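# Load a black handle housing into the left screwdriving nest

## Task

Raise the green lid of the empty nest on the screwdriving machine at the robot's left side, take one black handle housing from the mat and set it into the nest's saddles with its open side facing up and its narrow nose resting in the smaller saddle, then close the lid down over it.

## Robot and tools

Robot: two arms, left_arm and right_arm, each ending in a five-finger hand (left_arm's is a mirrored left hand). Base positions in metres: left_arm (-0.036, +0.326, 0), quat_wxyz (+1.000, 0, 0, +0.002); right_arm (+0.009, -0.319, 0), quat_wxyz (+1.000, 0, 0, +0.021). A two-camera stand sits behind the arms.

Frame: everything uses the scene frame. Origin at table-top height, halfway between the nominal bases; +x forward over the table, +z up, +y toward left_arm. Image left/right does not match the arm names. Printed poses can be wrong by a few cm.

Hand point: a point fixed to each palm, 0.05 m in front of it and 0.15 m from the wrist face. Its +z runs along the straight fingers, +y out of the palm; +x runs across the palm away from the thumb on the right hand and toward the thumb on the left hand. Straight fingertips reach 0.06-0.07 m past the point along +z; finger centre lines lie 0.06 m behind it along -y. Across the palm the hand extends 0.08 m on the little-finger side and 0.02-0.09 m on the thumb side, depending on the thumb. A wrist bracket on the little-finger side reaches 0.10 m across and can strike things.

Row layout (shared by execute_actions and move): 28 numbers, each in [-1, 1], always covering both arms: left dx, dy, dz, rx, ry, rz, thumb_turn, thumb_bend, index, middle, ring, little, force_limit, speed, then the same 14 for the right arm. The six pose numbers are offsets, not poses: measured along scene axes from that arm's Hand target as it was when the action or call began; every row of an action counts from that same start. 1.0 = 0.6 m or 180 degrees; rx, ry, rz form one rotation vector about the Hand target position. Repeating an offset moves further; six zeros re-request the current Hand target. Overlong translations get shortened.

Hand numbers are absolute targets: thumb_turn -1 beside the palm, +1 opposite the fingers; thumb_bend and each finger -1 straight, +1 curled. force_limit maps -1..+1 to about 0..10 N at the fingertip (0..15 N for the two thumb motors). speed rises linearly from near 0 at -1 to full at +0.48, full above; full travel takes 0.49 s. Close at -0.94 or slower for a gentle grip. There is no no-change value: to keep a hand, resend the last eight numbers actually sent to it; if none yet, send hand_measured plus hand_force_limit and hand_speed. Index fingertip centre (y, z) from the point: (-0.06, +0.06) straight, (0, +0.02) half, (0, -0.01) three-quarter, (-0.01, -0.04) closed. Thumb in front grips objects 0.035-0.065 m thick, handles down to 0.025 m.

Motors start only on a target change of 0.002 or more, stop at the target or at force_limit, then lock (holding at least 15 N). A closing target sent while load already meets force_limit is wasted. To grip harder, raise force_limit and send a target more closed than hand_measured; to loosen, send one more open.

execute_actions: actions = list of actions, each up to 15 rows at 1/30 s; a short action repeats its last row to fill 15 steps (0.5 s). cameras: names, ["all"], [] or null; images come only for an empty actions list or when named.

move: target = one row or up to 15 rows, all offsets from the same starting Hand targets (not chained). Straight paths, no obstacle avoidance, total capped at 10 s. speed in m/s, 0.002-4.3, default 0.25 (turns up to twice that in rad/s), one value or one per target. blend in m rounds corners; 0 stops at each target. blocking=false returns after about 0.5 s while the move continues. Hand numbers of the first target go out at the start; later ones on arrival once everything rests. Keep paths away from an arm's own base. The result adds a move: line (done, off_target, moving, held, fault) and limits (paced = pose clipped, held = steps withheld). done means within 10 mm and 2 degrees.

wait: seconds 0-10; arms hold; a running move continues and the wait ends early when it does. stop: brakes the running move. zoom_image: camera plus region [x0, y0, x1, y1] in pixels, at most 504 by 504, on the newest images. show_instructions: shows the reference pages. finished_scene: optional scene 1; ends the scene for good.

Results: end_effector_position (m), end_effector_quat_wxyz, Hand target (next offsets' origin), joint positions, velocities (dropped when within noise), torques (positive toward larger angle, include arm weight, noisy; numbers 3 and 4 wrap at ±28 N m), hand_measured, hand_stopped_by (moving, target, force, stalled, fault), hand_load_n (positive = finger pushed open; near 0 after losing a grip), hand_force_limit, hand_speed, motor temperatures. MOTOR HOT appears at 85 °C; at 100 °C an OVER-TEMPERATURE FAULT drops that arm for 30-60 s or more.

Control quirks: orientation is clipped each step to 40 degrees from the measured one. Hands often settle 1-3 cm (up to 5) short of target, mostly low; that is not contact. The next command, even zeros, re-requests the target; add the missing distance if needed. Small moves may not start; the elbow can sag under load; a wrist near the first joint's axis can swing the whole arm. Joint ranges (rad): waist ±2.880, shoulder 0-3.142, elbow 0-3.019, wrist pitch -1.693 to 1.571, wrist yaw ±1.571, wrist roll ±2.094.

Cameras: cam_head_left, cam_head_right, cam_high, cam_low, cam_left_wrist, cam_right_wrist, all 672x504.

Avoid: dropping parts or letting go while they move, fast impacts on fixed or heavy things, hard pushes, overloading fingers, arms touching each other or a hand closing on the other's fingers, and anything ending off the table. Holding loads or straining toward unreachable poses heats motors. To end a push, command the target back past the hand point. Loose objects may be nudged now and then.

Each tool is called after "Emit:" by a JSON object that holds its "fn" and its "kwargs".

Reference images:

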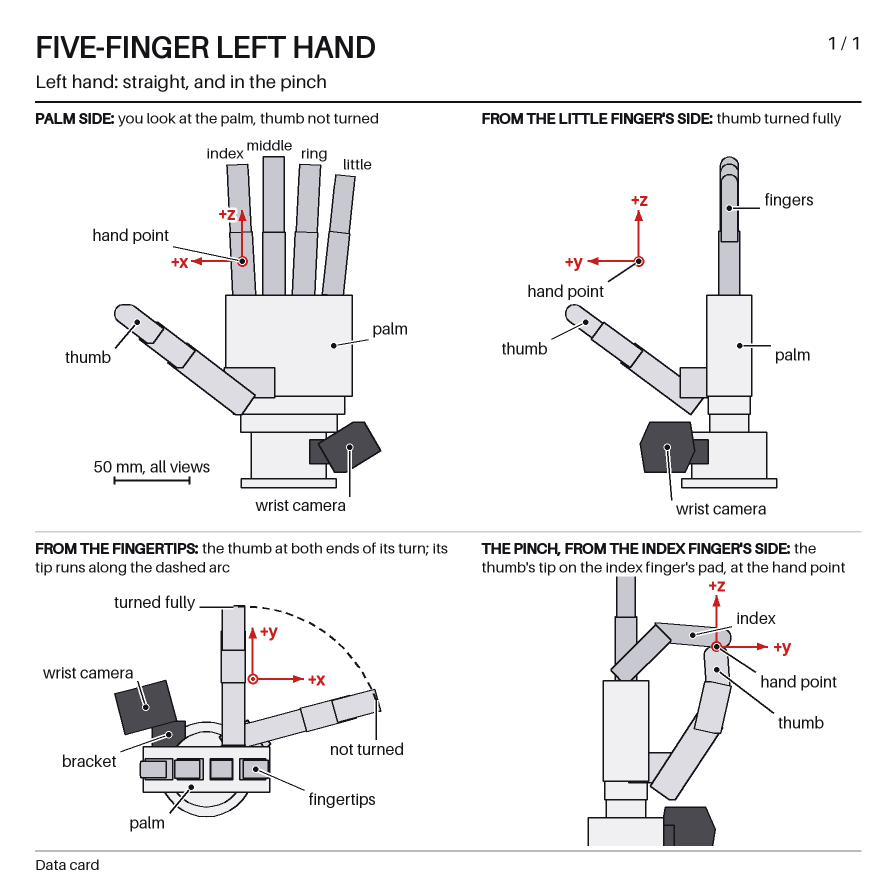

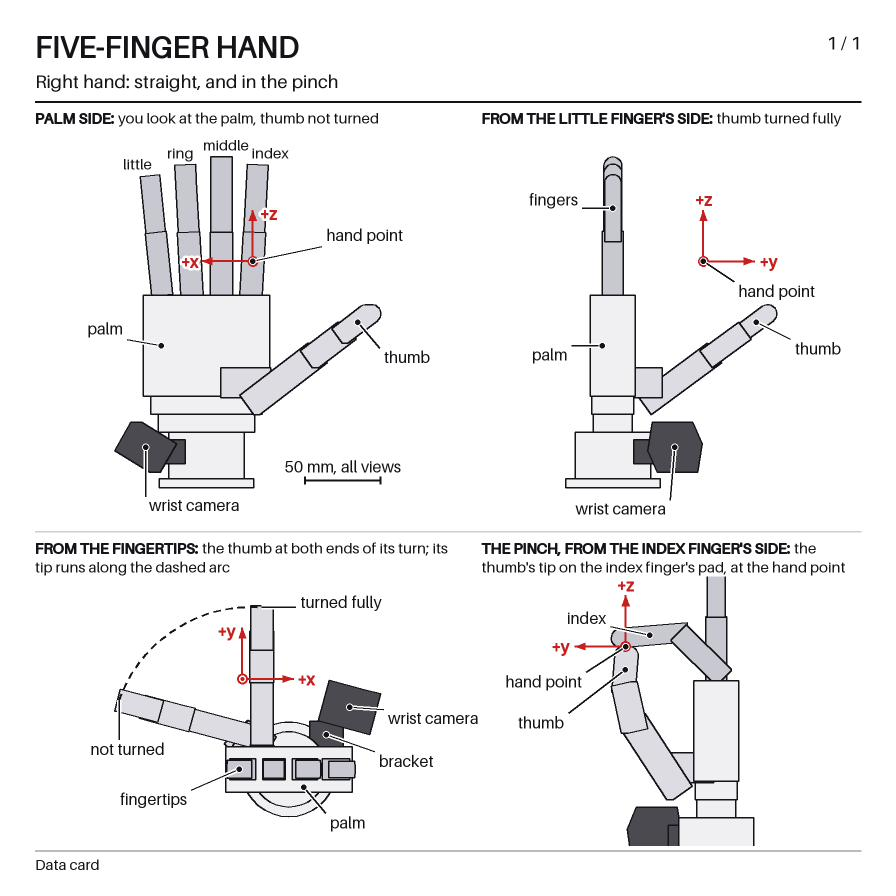

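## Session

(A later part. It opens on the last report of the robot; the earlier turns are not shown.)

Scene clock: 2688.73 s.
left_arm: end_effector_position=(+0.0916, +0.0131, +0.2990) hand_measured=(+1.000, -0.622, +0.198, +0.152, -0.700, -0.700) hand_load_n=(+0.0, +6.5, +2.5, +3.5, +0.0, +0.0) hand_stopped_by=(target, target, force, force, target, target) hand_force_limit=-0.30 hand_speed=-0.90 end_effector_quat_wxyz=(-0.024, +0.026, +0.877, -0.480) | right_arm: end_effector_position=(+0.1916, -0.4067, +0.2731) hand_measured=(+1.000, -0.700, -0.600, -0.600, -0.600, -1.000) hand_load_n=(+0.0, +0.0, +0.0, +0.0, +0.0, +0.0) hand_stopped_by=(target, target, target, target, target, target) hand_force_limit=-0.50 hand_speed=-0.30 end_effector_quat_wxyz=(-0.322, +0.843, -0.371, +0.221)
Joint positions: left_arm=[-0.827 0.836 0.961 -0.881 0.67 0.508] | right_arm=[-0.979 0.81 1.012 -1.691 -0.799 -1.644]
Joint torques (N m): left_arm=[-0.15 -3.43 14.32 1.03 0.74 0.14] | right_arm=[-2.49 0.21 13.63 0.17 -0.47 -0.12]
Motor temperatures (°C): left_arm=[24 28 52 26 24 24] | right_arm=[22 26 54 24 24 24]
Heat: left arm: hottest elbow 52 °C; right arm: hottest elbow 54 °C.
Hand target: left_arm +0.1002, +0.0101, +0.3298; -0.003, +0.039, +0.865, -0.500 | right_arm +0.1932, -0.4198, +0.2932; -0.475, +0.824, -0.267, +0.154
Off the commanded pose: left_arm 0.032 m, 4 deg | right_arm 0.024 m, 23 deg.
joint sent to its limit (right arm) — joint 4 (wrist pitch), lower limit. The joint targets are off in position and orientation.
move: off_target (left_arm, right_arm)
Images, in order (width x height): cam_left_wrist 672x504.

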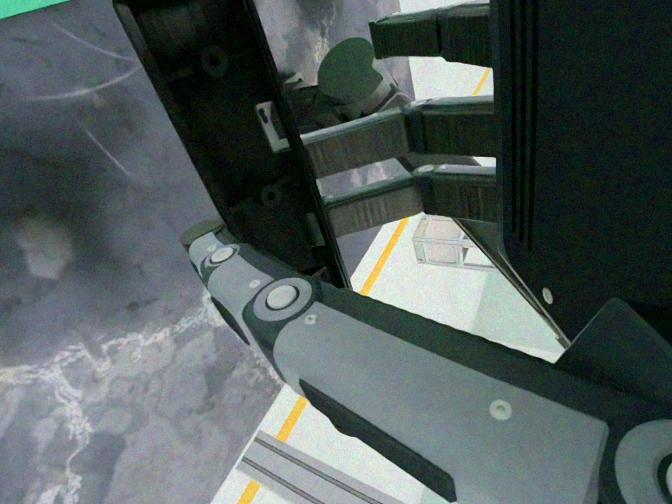

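Emit:
{"fn": "move", "kwargs": {"target": [[0.25, 0.083, 0.025, 0,0,0.26, 1,-0.62,0.33,0.33,-0.7,-0.7,-0.3,-0.9, 0,0,0,0,0,0, 1,-0.7,-0.6,-0.6,-0.6,-1,-0.5,-0.3],[0.533, 0.2, 0.025, 0,0,0.5156, 1,-0.62,0.33,0.33,-0.7,-0.7,-0.3,-0.9, 0,0,0,0,0,0, 1,-0.7,-0.6,-0.6,-0.6,-1,-0.5,-0.3]], "speed": 0.14, "blend": [0.03, 0], "cameras": ["cam_left_wrist", "cam_head_left", "cam_head_right", "cam_high"]}}

Scene clock: 2703.03 s.
left_arm: end_effector_position=(+0.4019, +0.1362, +0.3018) hand_measured=(+1.000, -0.622, +0.198, +0.152, -0.700, -0.700) hand_load_n=(+0.0, +7.0, +2.5, +3.5, +0.0, +0.0) hand_stopped_by=(target, target, force, force, target, target) hand_force_limit=-0.30 hand_speed=-0.90 end_effector_quat_wxyz=(+0.347, -0.596, +0.655, -0.309) | right_arm: end_effector_position=(+0.1916, -0.4067, +0.2731) hand_measured=(+1.000, -0.700, -0.600, -0.600, -0.600, -1.000) hand_load_n=(+0.0, +0.0, +0.0, +0.0, +0.0, +0.0) hand_stopped_by=(target, target, target, target, target, target) hand_force_limit=-0.50 hand_speed=-0.30 end_effector_quat_wxyz=(-0.322, +0.843, -0.371, +0.221)
Joint positions: left_arm=[-0.492 1.114 1.139 -0.691 -0.402 -0.194] | right_arm=[-0.979 0.81 1.012 -1.691 -0.799 -1.644]
Joint torques (N m): left_arm=[-0.26 -7.3 15.41 2.35 -0.46 -0.18] | right_arm=[-2.26 0.56 13.78 0.28 -0.46 -0.11]
Motor temperatures (°C): left_arm=[24 28 55 26 24 24] | right_arm=[22 26 54 24 24 24]
Heat: left arm: hottest elbow 55 °C; right arm: hottest elbow 54 °C.
Hand target: left_arm +0.4200, +0.1301, +0.3448; +0.360, -0.599, +0.625, -0.347 | right_arm +0.1932, -0.4198, +0.2932; -0.475, +0.824, -0.267, +0.154
Off the commanded pose: left_arm 0.047 m, 6 deg | right_arm 0.024 m, 23 deg.
joint sent to its limit (right arm) — joint 4 (wrist pitch), lower limit. The joint targets are off in position and orientation.
move: off_target (left_arm, right_arm)
Images, in order (width x height): cam_head_left 672x504, cam_head_right 672x504, cam_high 672x504, cam_left_wrist 672x504.

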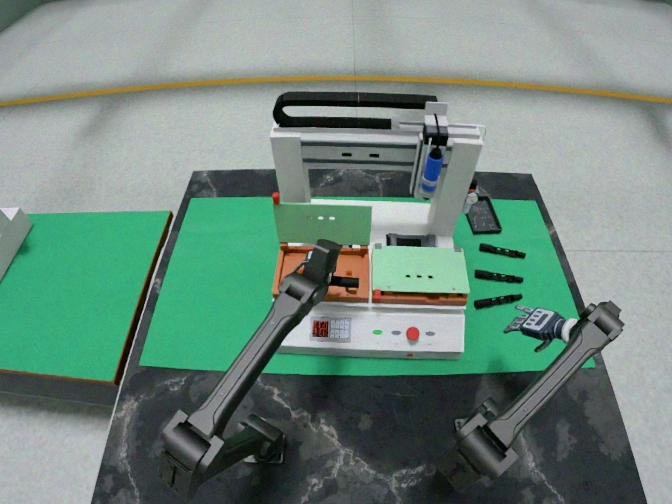

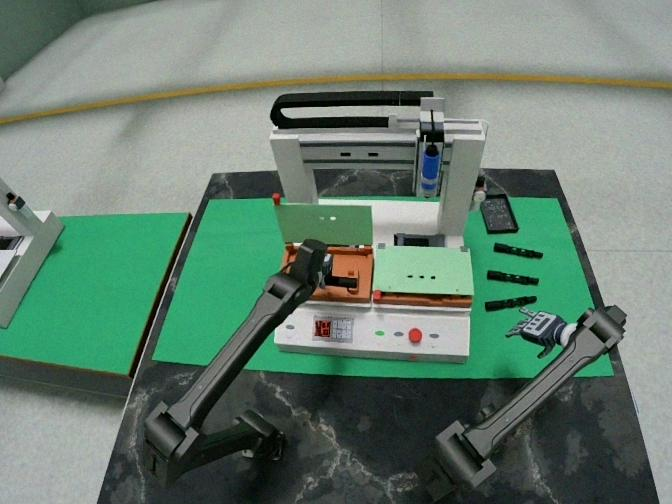

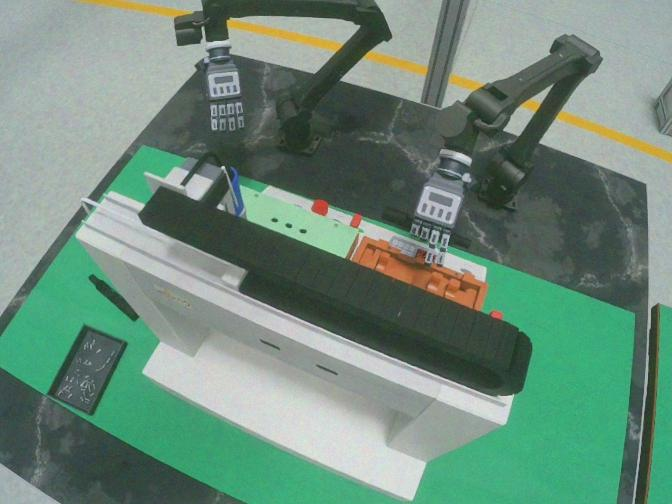

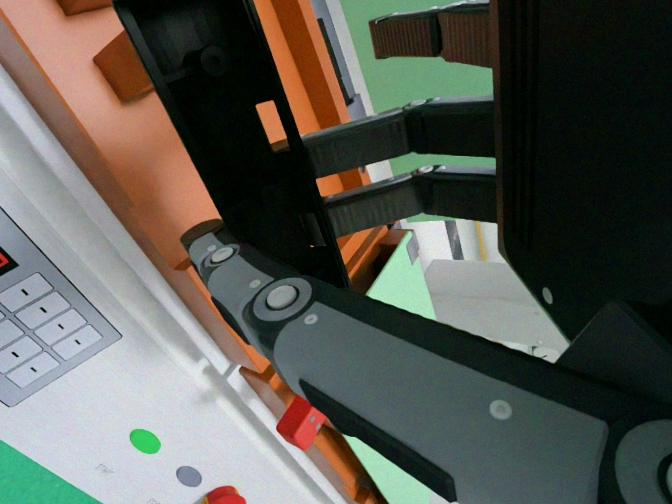

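Emit:
{"fn": "zoom_image", "kwargs": {"camera": "cam_head_right", "region": [260, 220, 400, 325]}}

Emit:
{"fn": "zoom_image", "kwargs": {"camera": "cam_high", "region": [350, 150, 520, 320]}}

Emit:
{"fn": "zoom_image", "kwargs": {"camera": "cam_head_left", "region": [260, 220, 400, 325]}}

Scaled by 3.600 from the camera's 672x504 image, which has a finer 960x720 frame.

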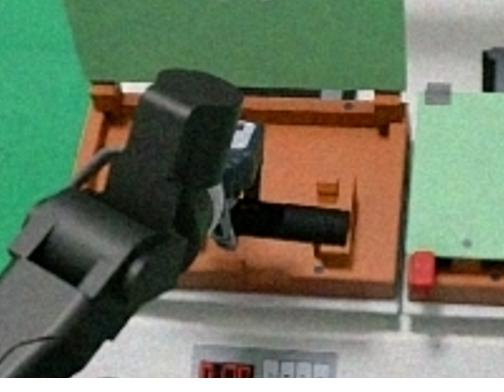

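Scaled by 2.965 from the camera's 672x504 image, which has a finer 960x720 frame.

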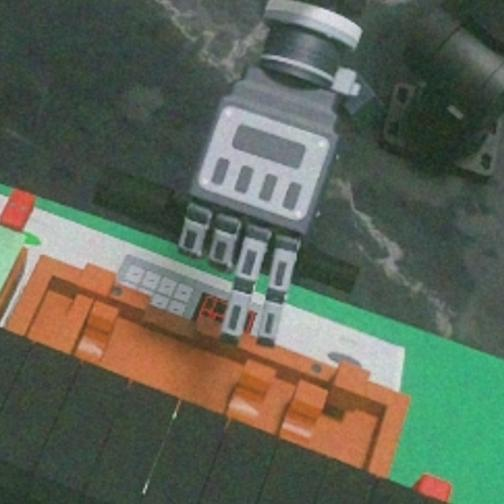

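Scaled by 3.600 from the camera's 672x504 image, which has a finer 960x720 frame.

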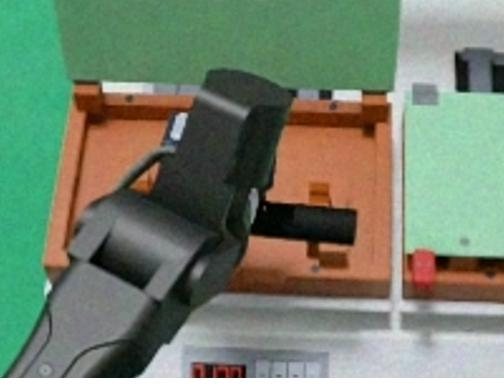

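Emit:
{"fn": "execute_actions", "kwargs": {"actions": [], "cameras": ["cam_low", "cam_high", "cam_left_wrist"]}}

Emit:
{"fn": "zoom_image", "kwargs": {"camera": "cam_high", "region": [370, 190, 490, 280]}}

Emit:
{"fn": "zoom_image", "kwargs": {"camera": "cam_left_wrist", "region": [90, 0, 390, 300]}}

Scene clock: 2758.87 s.
left_arm: end_effector_position=(+0.4019, +0.1362, +0.3018) hand_measured=(+1.000, -0.622, +0.198, +0.152, -0.700, -0.700) hand_load_n=(+0.0, +7.0, +2.5, +4.0, +0.0, +0.0) hand_stopped_by=(target, target, force, force, target, target) hand_force_limit=-0.30 hand_speed=-0.90 end_effector_quat_wxyz=(+0.347, -0.596, +0.655, -0.309) | right_arm: end_effector_position=(+0.1916, -0.4067, +0.2731) hand_measured=(+1.000, -0.700, -0.600, -0.600, -0.600, -1.000) hand_load_n=(+0.0, +0.0, +0.0, +0.0, +0.0, +0.0) hand_stopped_by=(target, target, target, target, target, target) hand_force_limit=-0.50 hand_speed=-0.30 end_effector_quat_wxyz=(-0.322, +0.843, -0.371, +0.221)
Joint positions: left_arm=[-0.492 1.114 1.139 -0.691 -0.402 -0.194] | right_arm=[-0.979 0.81 1.012 -1.691 -0.799 -1.644]
Joint velocities: within noise
Joint torques (N m): left_arm=[-0.26 -7.36 15.41 2.33 -0.46 -0.18] | right_arm=[-1.61 0.79 13.57 0.29 -0.49 -0.14]
Motor temperatures (°C): left_arm=[23 28 61 26 25 24] | right_arm=[22 26 55 24 24 24]
Heat: left arm: hottest elbow 61 °C; right arm: hottest elbow 55 °C.
Hand target: left_arm +0.4200, +0.1301, +0.3448; +0.360, -0.599, +0.625, -0.347 | right_arm +0.1932, -0.4198, +0.2932; -0.475, +0.824, -0.267, +0.154
Off the commanded pose: left_arm 0.047 m, 6 deg | right_arm 0.024 m, 23 deg.
Images, in order (width x height): cam_high 672x504, cam_low 672x504, cam_left_wrist 672x504.

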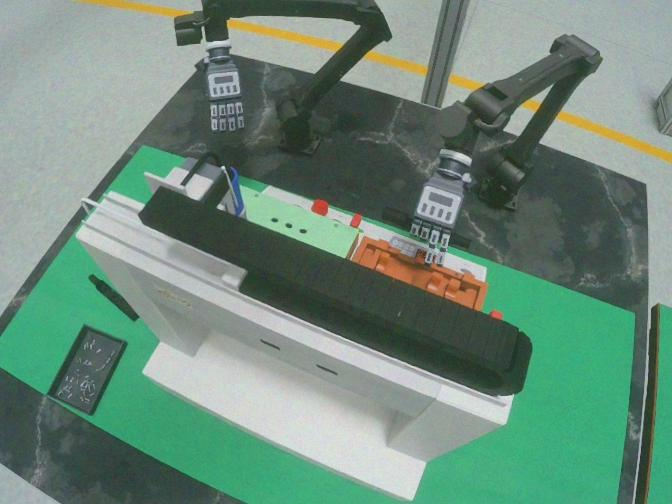

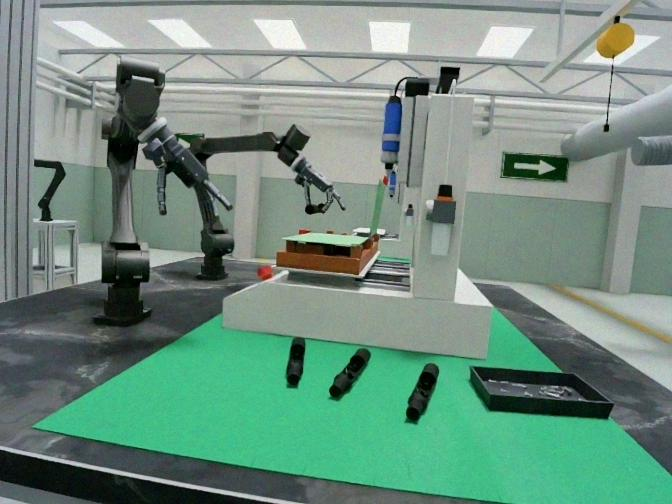

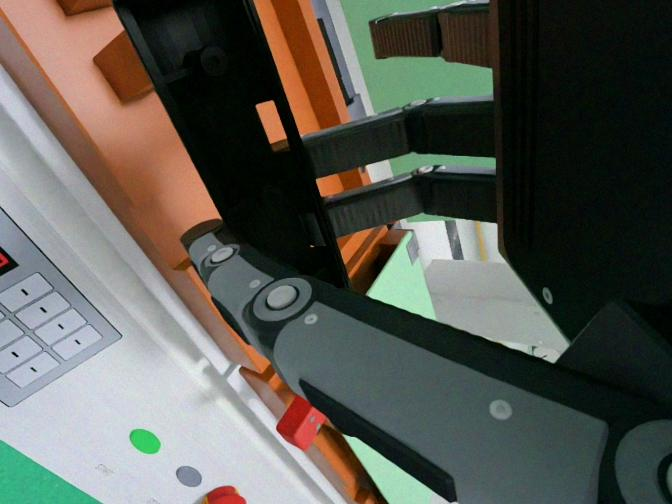

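Scaled by 4.200 from the camera's 672x504 image, which has a finer 960x720 frame.

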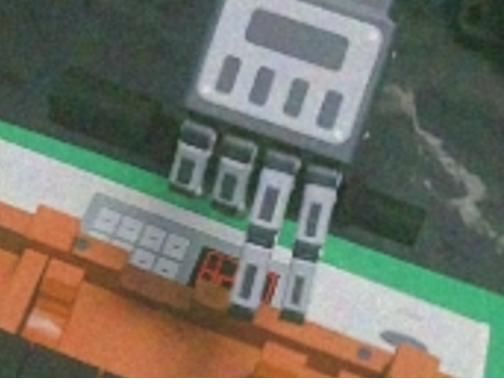

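Scaled by 1.680 from the camera's 672x504 image, which has a finer 960x720 frame.

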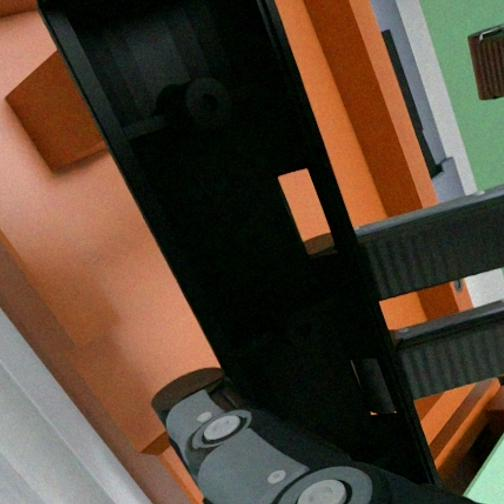

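Emit:
{"fn": "zoom_image", "kwargs": {"camera": "cam_left_wrist", "region": [0, 0, 250, 250]}}

Emit:
{"fn": "zoom_image", "kwargs": {"camera": "cam_left_wrist", "region": [0, 150, 350, 500]}}

Emit:
{"fn": "zoom_image", "kwargs": {"camera": "cam_left_wrist", "region": [220, 0, 470, 250]}}

Scaled by 2.016 from the camera's 672x504 image, which has a finer 960x720 frame.

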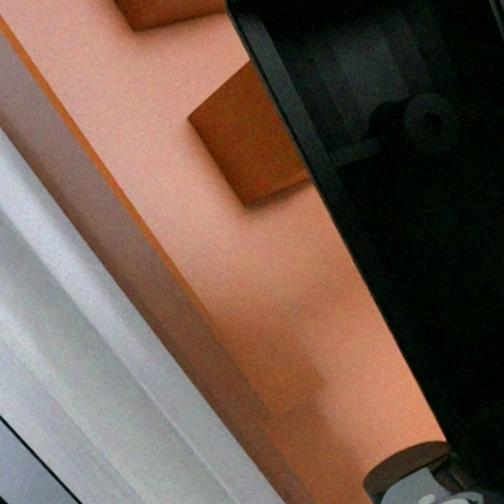

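Scaled by 1.440 from the camera's 672x504 image, which has a finer 960x720 frame.

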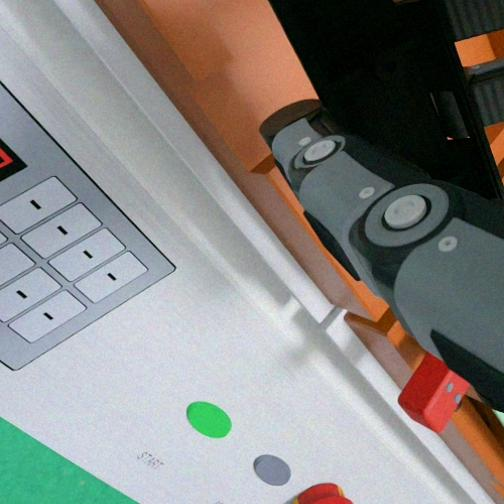

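Scaled by 2.016 from the camera's 672x504 image, which has a finer 960x720 frame.

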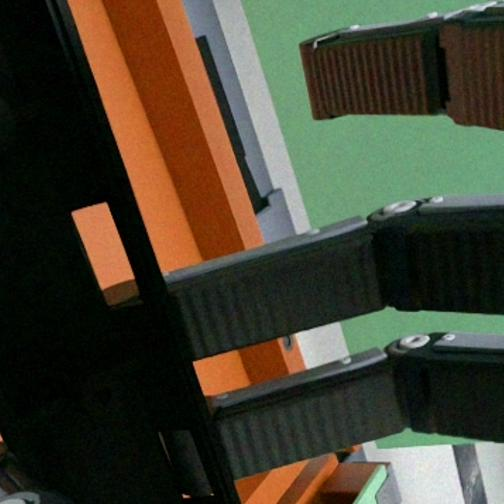

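Emit:
{"fn": "zoom_image", "kwargs": {"camera": "cam_left_wrist", "region": [180, 20, 300, 110]}}

Emit:
{"fn": "zoom_image", "kwargs": {"camera": "cam_left_wrist", "region": [230, 90, 350, 210]}}

Scaled by 4.200 from the camera's 672x504 image, which has a finer 960x720 frame.

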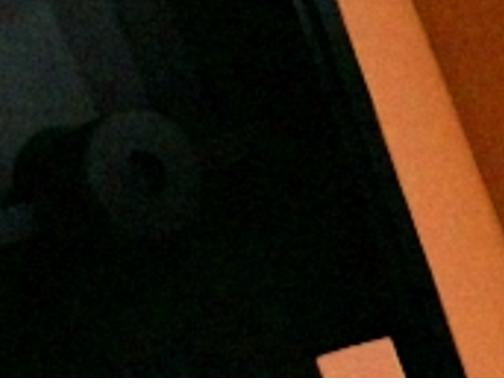

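Scaled by 4.200 from the camera's 672x504 image, which has a finer 960x720 frame.

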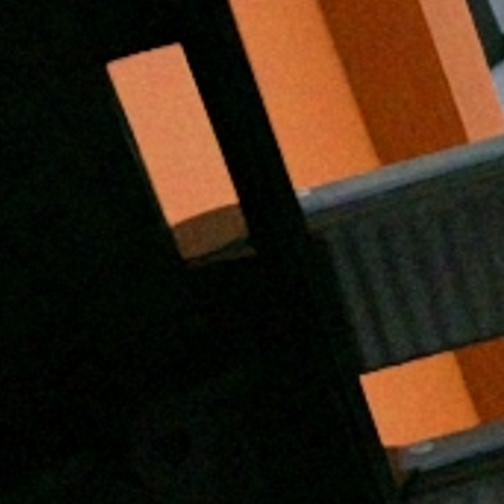

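Emit:
{"fn": "zoom_image", "kwargs": {"camera": "cam_left_wrist", "region": [110, 0, 190, 70]}}

Emit:
{"fn": "zoom_image", "kwargs": {"camera": "cam_left_wrist", "region": [235, 0, 315, 70]}}

Scaled by 6.300 from the camera's 672x504 image, which has a finer 960x720 frame.

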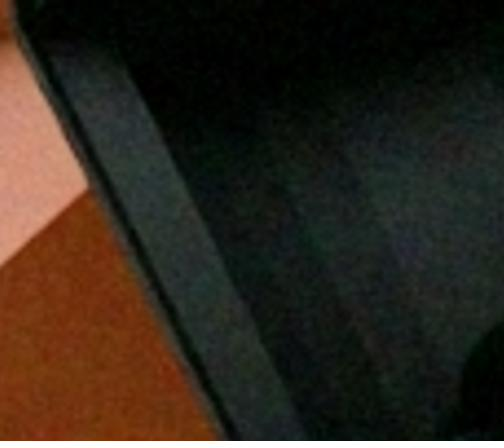

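Scaled by 6.300 from the camera's 672x504 image, which has a finer 960x720 frame.

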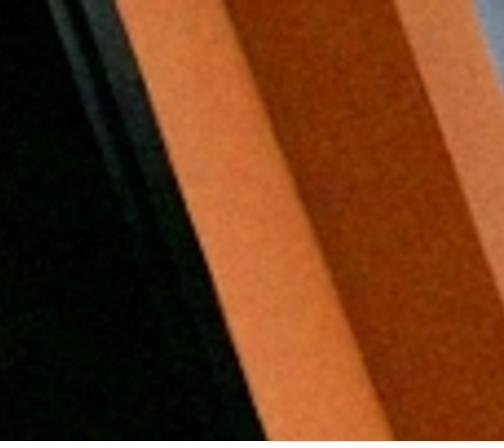

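Emit:
{"fn": "execute_actions", "kwargs": {"actions": [], "cameras": ["cam_head_left", "cam_head_right"]}}

Emit:
{"fn": "zoom_image", "kwargs": {"camera": "cam_head_left", "region": [320, 240, 380, 305]}}

Emit:
{"fn": "zoom_image", "kwargs": {"camera": "cam_head_right", "region": [320, 240, 380, 305]}}

Scene clock: 3036.50 s.
left_arm: end_effector_position=(+0.4019, +0.1362, +0.3018) hand_measured=(+1.000, -0.622, +0.198, +0.152, -0.700, -0.700) hand_load_n=(+0.0, +6.5, +2.5, +3.5, +0.0, +0.0) hand_stopped_by=(target, target, force, force, target, target) hand_force_limit=-0.30 hand_speed=-0.90 end_effector_quat_wxyz=(+0.347, -0.596, +0.655, -0.309) | right_arm: end_effector_position=(+0.1916, -0.4067, +0.2731) hand_measured=(+1.000, -0.700, -0.600, -0.600, -0.600, -1.000) hand_load_n=(+0.0, +0.0, +0.0, +0.0, +0.0, +0.0) hand_stopped_by=(target, target, target, target, target, target) hand_force_limit=-0.50 hand_speed=-0.30 end_effector_quat_wxyz=(-0.322, +0.843, -0.371, +0.221)
Joint positions: left_arm=[-0.492 1.114 1.139 -0.691 -0.402 -0.194] | right_arm=[-0.979 0.81 1.012 -1.691 -0.799 -1.644]
Joint velocities: within noise
Joint torques (N m): left_arm=[-0.32 -7.36 15.41 2.33 -0.46 -0.18] | right_arm=[-2.43 0.73 13.61 0.28 -0.46 -0.15]
Motor temperatures (°C): left_arm=[23 28 69 26 25 24] | right_arm=[22 26 56 24 24 24]
Heat: left arm: hottest elbow 69 °C; right arm: hottest elbow 56 °C.
Hand target: left_arm +0.4200, +0.1301, +0.3448; +0.360, -0.599, +0.625, -0.347 | right_arm +0.1932, -0.4198, +0.2932; -0.475, +0.824, -0.267, +0.154
Off the commanded pose: left_arm 0.047 m, 6 deg | right_arm 0.024 m, 23 deg.
Images, in order (width x height): cam_head_left 672x504, cam_head_right 672x504.

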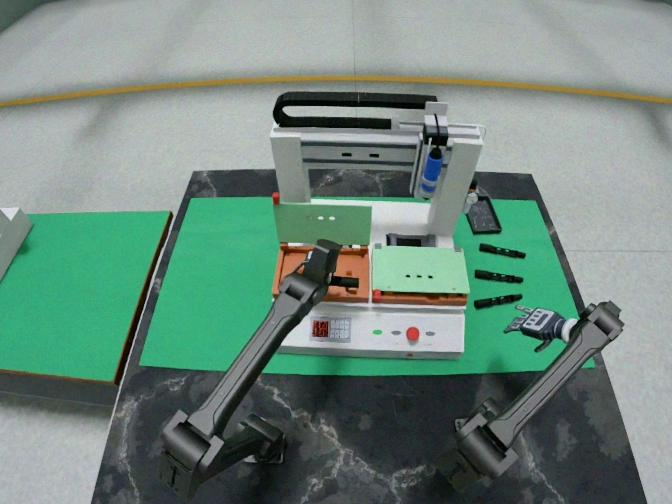

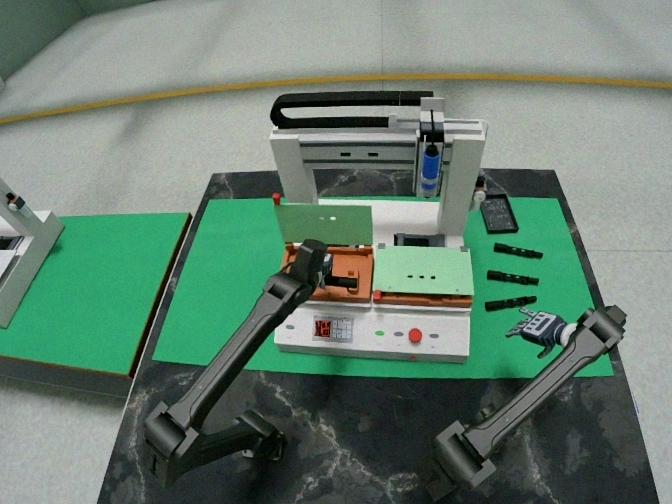

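Scaled by 7.754 from the camera's 672x504 image, which has a finer 960x720 frame.

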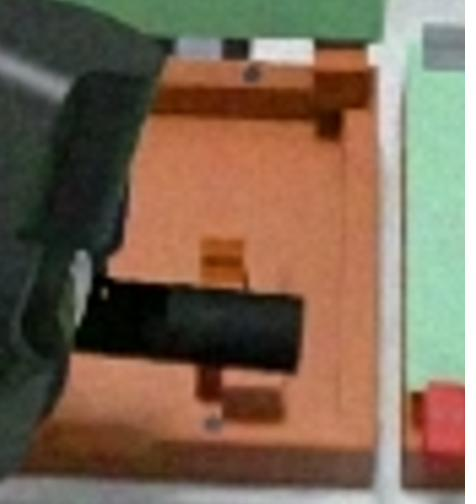

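Scaled by 7.754 from the camera's 672x504 image, which has a finer 960x720 frame.

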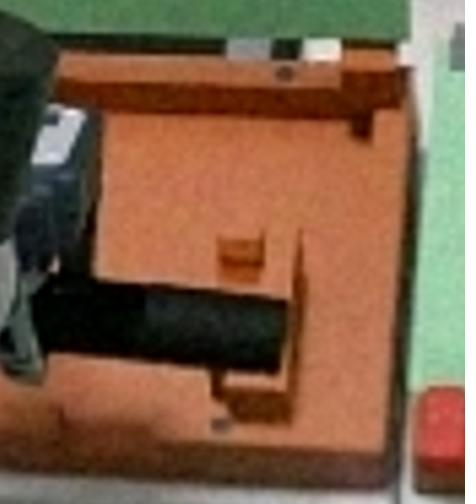

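Emit:
{"fn": "move", "kwargs": {"target": [0.117, 0.0067, -0.085, -0.0194,0.0667,0, 1,-0.62,0.33,0.33,-0.7,-0.7,-0.3,-0.9, 0,0,0,0,0,0, 1,-0.7,-0.6,-0.6,-0.6,-1,-0.5,-0.3], "speed": 0.1, "cameras": ["cam_left_wrist", "cam_head_left", "cam_head_right", "cam_high"]}}

Emit:
{"fn": "zoom_image", "kwargs": {"camera": "cam_head_right", "region": [270, 225, 380, 305]}}

Emit:
{"fn": "zoom_image", "kwargs": {"camera": "cam_high", "region": [360, 190, 500, 310]}}

Scene clock: 3051.50 s.
left_arm: end_effector_position=(+0.4752, +0.1389, +0.2558) hand_measured=(+1.000, -0.622, +0.198, +0.152, -0.700, -0.700) hand_load_n=(+0.0, +6.5, +2.5, +4.0, +0.0, +0.0) hand_stopped_by=(target, target, force, force, target, target) hand_force_limit=-0.30 hand_speed=-0.90 end_effector_quat_wxyz=(-0.264, +0.641, -0.667, +0.272) | right_arm: end_effector_position=(+0.1916, -0.4067, +0.2731) hand_measured=(+1.000, -0.700, -0.600, -0.600, -0.600, -1.000) hand_load_n=(+0.0, +0.0, +0.0, +0.0, +0.0, +0.0) hand_stopped_by=(target, target, target, target, target, target) hand_force_limit=-0.50 hand_speed=-0.30 end_effector_quat_wxyz=(-0.322, +0.843, -0.371, +0.221)
Joint positions: left_arm=[-0.355 1.376 1.312 -0.755 -0.22 -0.223] | right_arm=[-0.979 0.81 1.012 -1.691 -0.799 -1.644]
Joint torques (N m): left_arm=[-0.44 -11.87 15.09 1.05 0.06 -0.19] | right_arm=[-1.9 0.62 13.55 0.29 -0.46 -0.19]
Motor temperatures (°C): left_arm=[23 28 70 26 25 24] | right_arm=[22 26 56 24 24 24]
Heat: left arm: hottest elbow 70 °C; right arm: hottest elbow 56 °C.
Hand target: left_arm +0.4902, +0.1341, +0.2938; -0.275, +0.643, -0.648, +0.301 | right_arm +0.1932, -0.4198, +0.2932; -0.475, +0.824, -0.267, +0.154
Off the commanded pose: left_arm 0.041 m, 4 deg | right_arm 0.024 m, 23 deg.
joint sent to its limit (right arm) — joint 4 (wrist pitch), lower limit. The joint targets are off in position and orientation.
move: off_target (left_arm, right_arm)
Images, in order (width x height): cam_head_left 672x504, cam_head_right 672x504, cam_high 672x504, cam_left_wrist 672x504.

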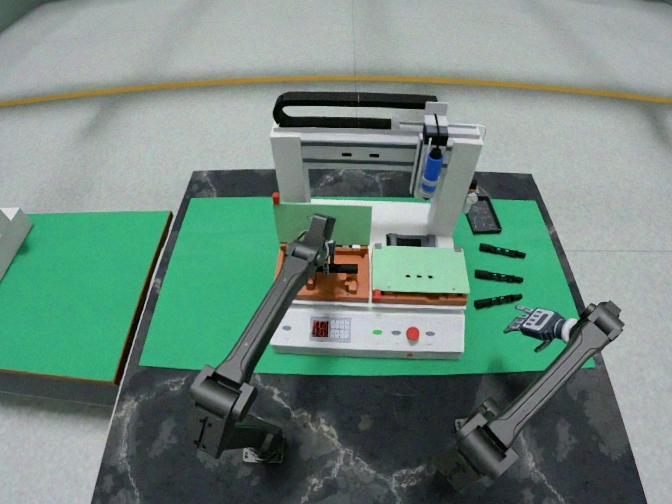

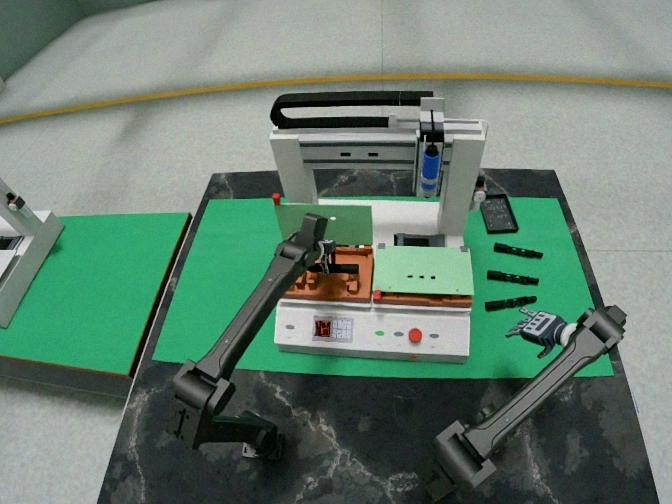

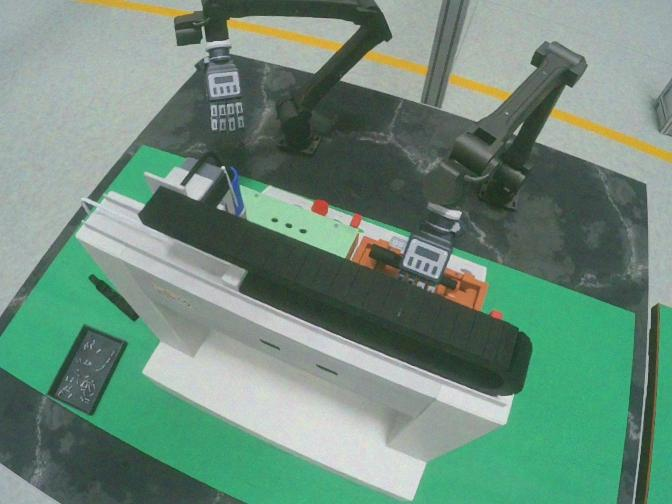

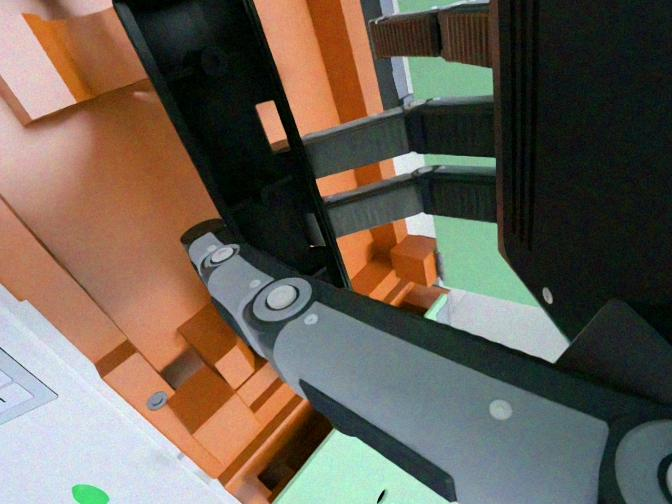

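Scaled by 4.582 from the camera's 672x504 image, which has a finer 960x720 frame.

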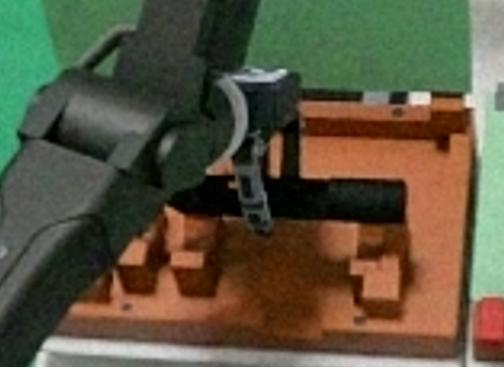

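Scaled by 3.600 from the camera's 672x504 image, which has a finer 960x720 frame.

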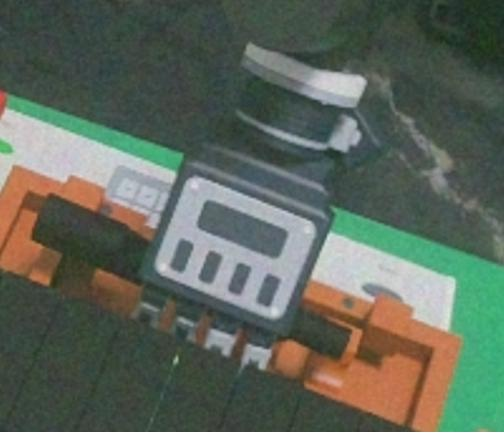

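Emit:
{"fn": "move", "kwargs": {"target": [0.0, 0.0, -0.062, 0,0,0, 1,-0.62,0.33,0.33,-0.7,-0.7,-0.3,-0.9, 0,0,0,0,0,0, 1,-0.7,-0.6,-0.6,-0.6,-1,-0.5,-0.3], "speed": 0.06, "cameras": ["cam_left_wrist", "cam_head_left", "cam_head_right", "cam_high"]}}

Emit:
{"fn": "zoom_image", "kwargs": {"camera": "cam_head_right", "region": [280, 240, 380, 310]}}

Emit:
{"fn": "zoom_image", "kwargs": {"camera": "cam_head_left", "region": [280, 240, 380, 310]}}

Emit:
{"fn": "zoom_image", "kwargs": {"camera": "cam_high", "region": [360, 220, 500, 320]}}

Scene clock: 3077.63 s.
left_arm: end_effector_position=(+0.4789, +0.1375, +0.2431) hand_measured=(+1.000, -0.622, +0.198, +0.152, -0.700, -0.700) hand_load_n=(-0.5, +6.5, +2.5, +4.0, +0.0, +0.0) hand_stopped_by=(target, target, force, force, target, target) hand_force_limit=-0.30 hand_speed=-0.90 end_effector_quat_wxyz=(-0.268, +0.640, -0.664, +0.280) | right_arm: end_effector_position=(+0.1916, -0.4067, +0.2731) hand_measured=(+1.000, -0.700, -0.600, -0.600, -0.600, -1.000) hand_load_n=(+0.0, +0.0, +0.0, +0.0, +0.0, +0.0) hand_stopped_by=(target, target, target, target, target, target) hand_force_limit=-0.50 hand_speed=-0.30 end_effector_quat_wxyz=(-0.322, +0.843, -0.371, +0.221)
Joint positions: left_arm=[-0.355 1.377 1.272 -0.694 -0.22 -0.223] | right_arm=[-0.979 0.81 1.012 -1.691 -0.799 -1.644]
Joint torques (N m): left_arm=[-0.44 -11.34 10.77 2.5 0.06 -0.19] | right_arm=[-2.26 0.5 13.64 0.2 -0.45 -0.14]
Motor temperatures (°C): left_arm=[23 29 74 26 25 24] | right_arm=[22 26 56 24 24 24]
Heat: left arm: hottest elbow 74 °C; right arm: hottest elbow 56 °C.
Hand target: left_arm +0.4902, +0.1341, +0.2566; -0.275, +0.643, -0.648, +0.301 | right_arm +0.1932, -0.4198, +0.2932; -0.475, +0.824, -0.267, +0.154
Off the commanded pose: left_arm 0.018 m, 3 deg | right_arm 0.024 m, 23 deg.
joint sent to its limit (right arm) — joint 4 (wrist pitch), lower limit. The joint targets are off in position and orientation.
move: off_target (left_arm, right_arm)
Images, in order (width x height): cam_head_left 672x504, cam_head_right 672x504, cam_high 672x504, cam_left_wrist 672x504.

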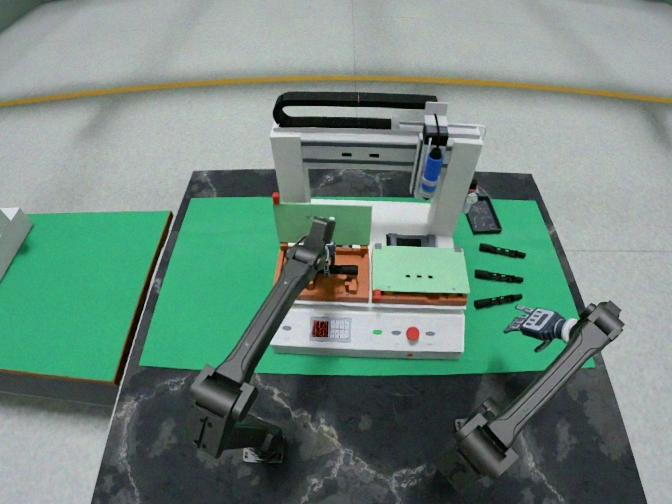

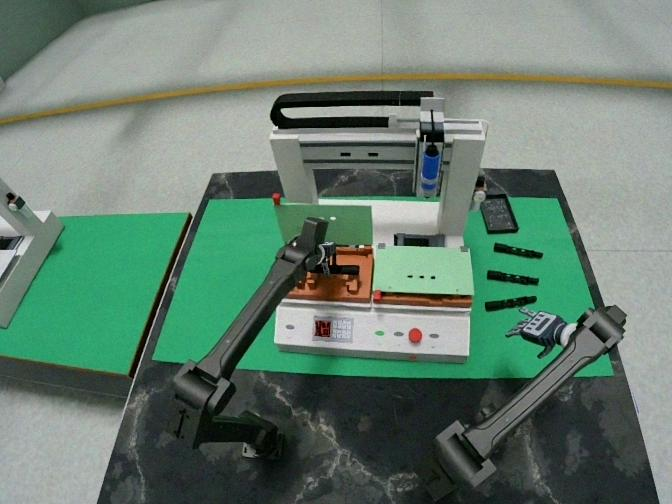

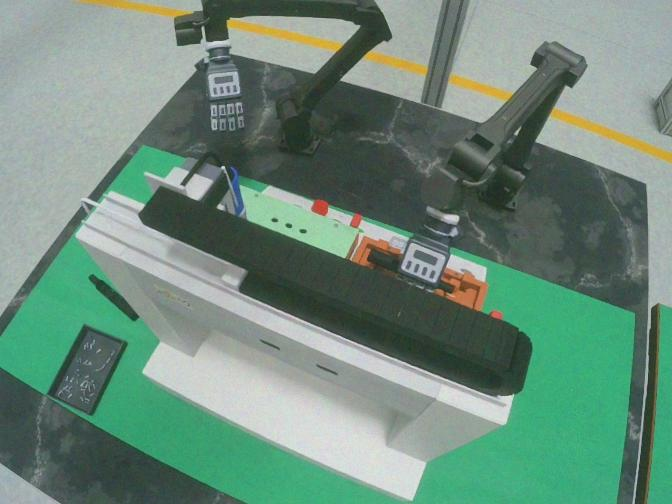

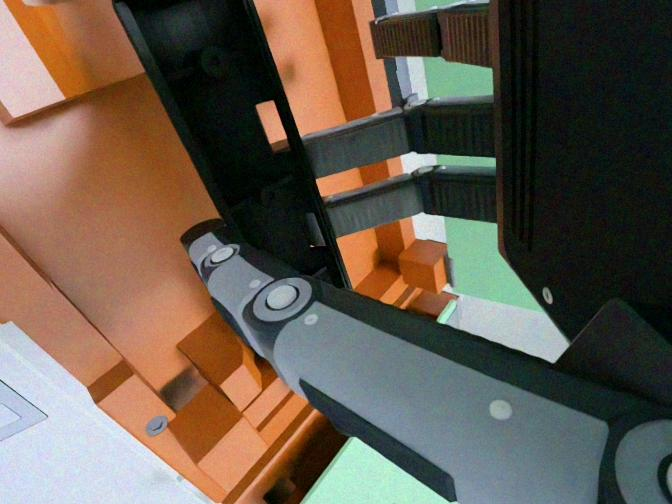

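Scaled by 5.040 from the camera's 672x504 image, which has a finer 960x720 frame.

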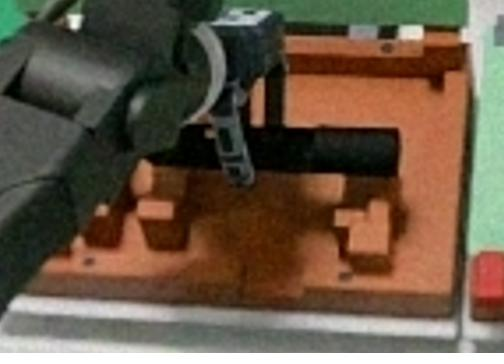

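Scaled by 5.040 from the camera's 672x504 image, which has a finer 960x720 frame.

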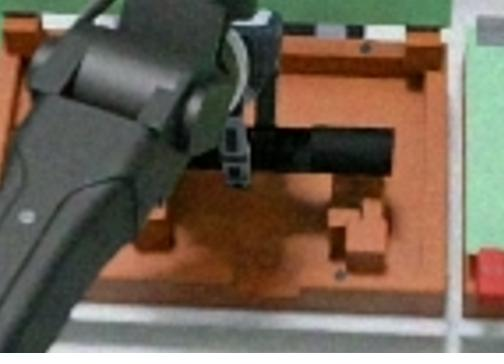

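Scaled by 3.600 from the camera's 672x504 image, which has a finer 960x720 frame.

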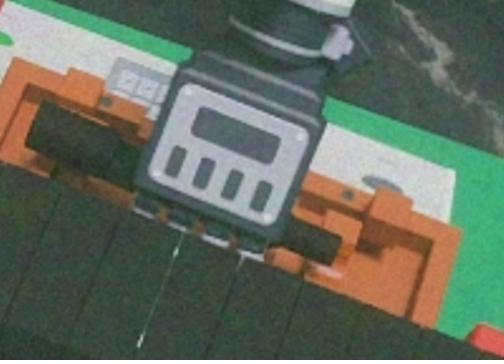

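Emit:
{"fn": "zoom_image", "kwargs": {"camera": "cam_head_left", "region": [335, 255, 375, 300]}}

Emit:
{"fn": "zoom_image", "kwargs": {"camera": "cam_head_right", "region": [335, 255, 375, 300]}}

Scaled by 11.200 from the camera's 672x504 image, which has a finer 960x720 frame.

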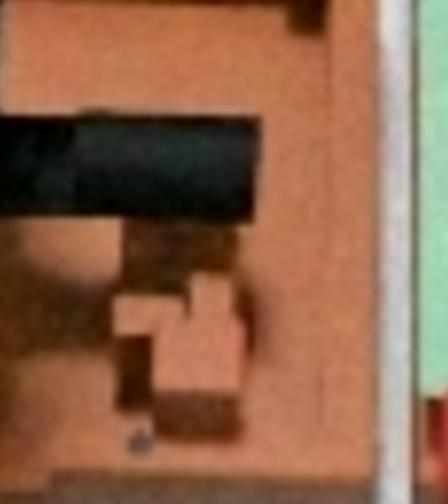

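Scaled by 11.200 from the camera's 672x504 image, which has a finer 960x720 frame.

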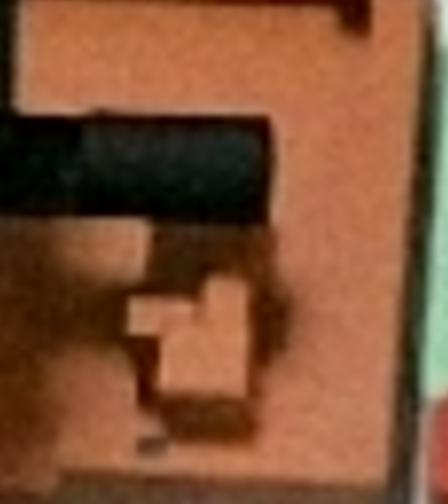

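Emit:
{"fn": "zoom_image", "kwargs": {"camera": "cam_left_wrist", "region": [60, 280, 360, 500]}}

Emit:
{"fn": "zoom_image", "kwargs": {"camera": "cam_high", "region": [355, 220, 415, 280]}}

Scaled by 1.680 from the camera's 672x504 image, which has a finer 960x720 frame.

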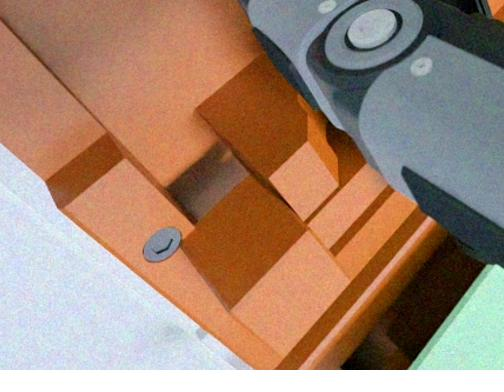

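Scaled by 8.400 from the camera's 672x504 image, which has a finer 960x720 frame.

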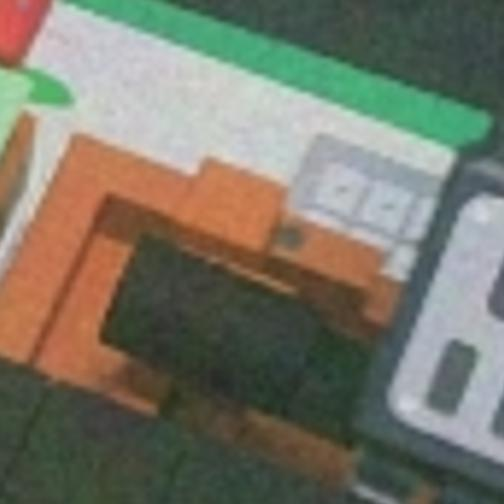

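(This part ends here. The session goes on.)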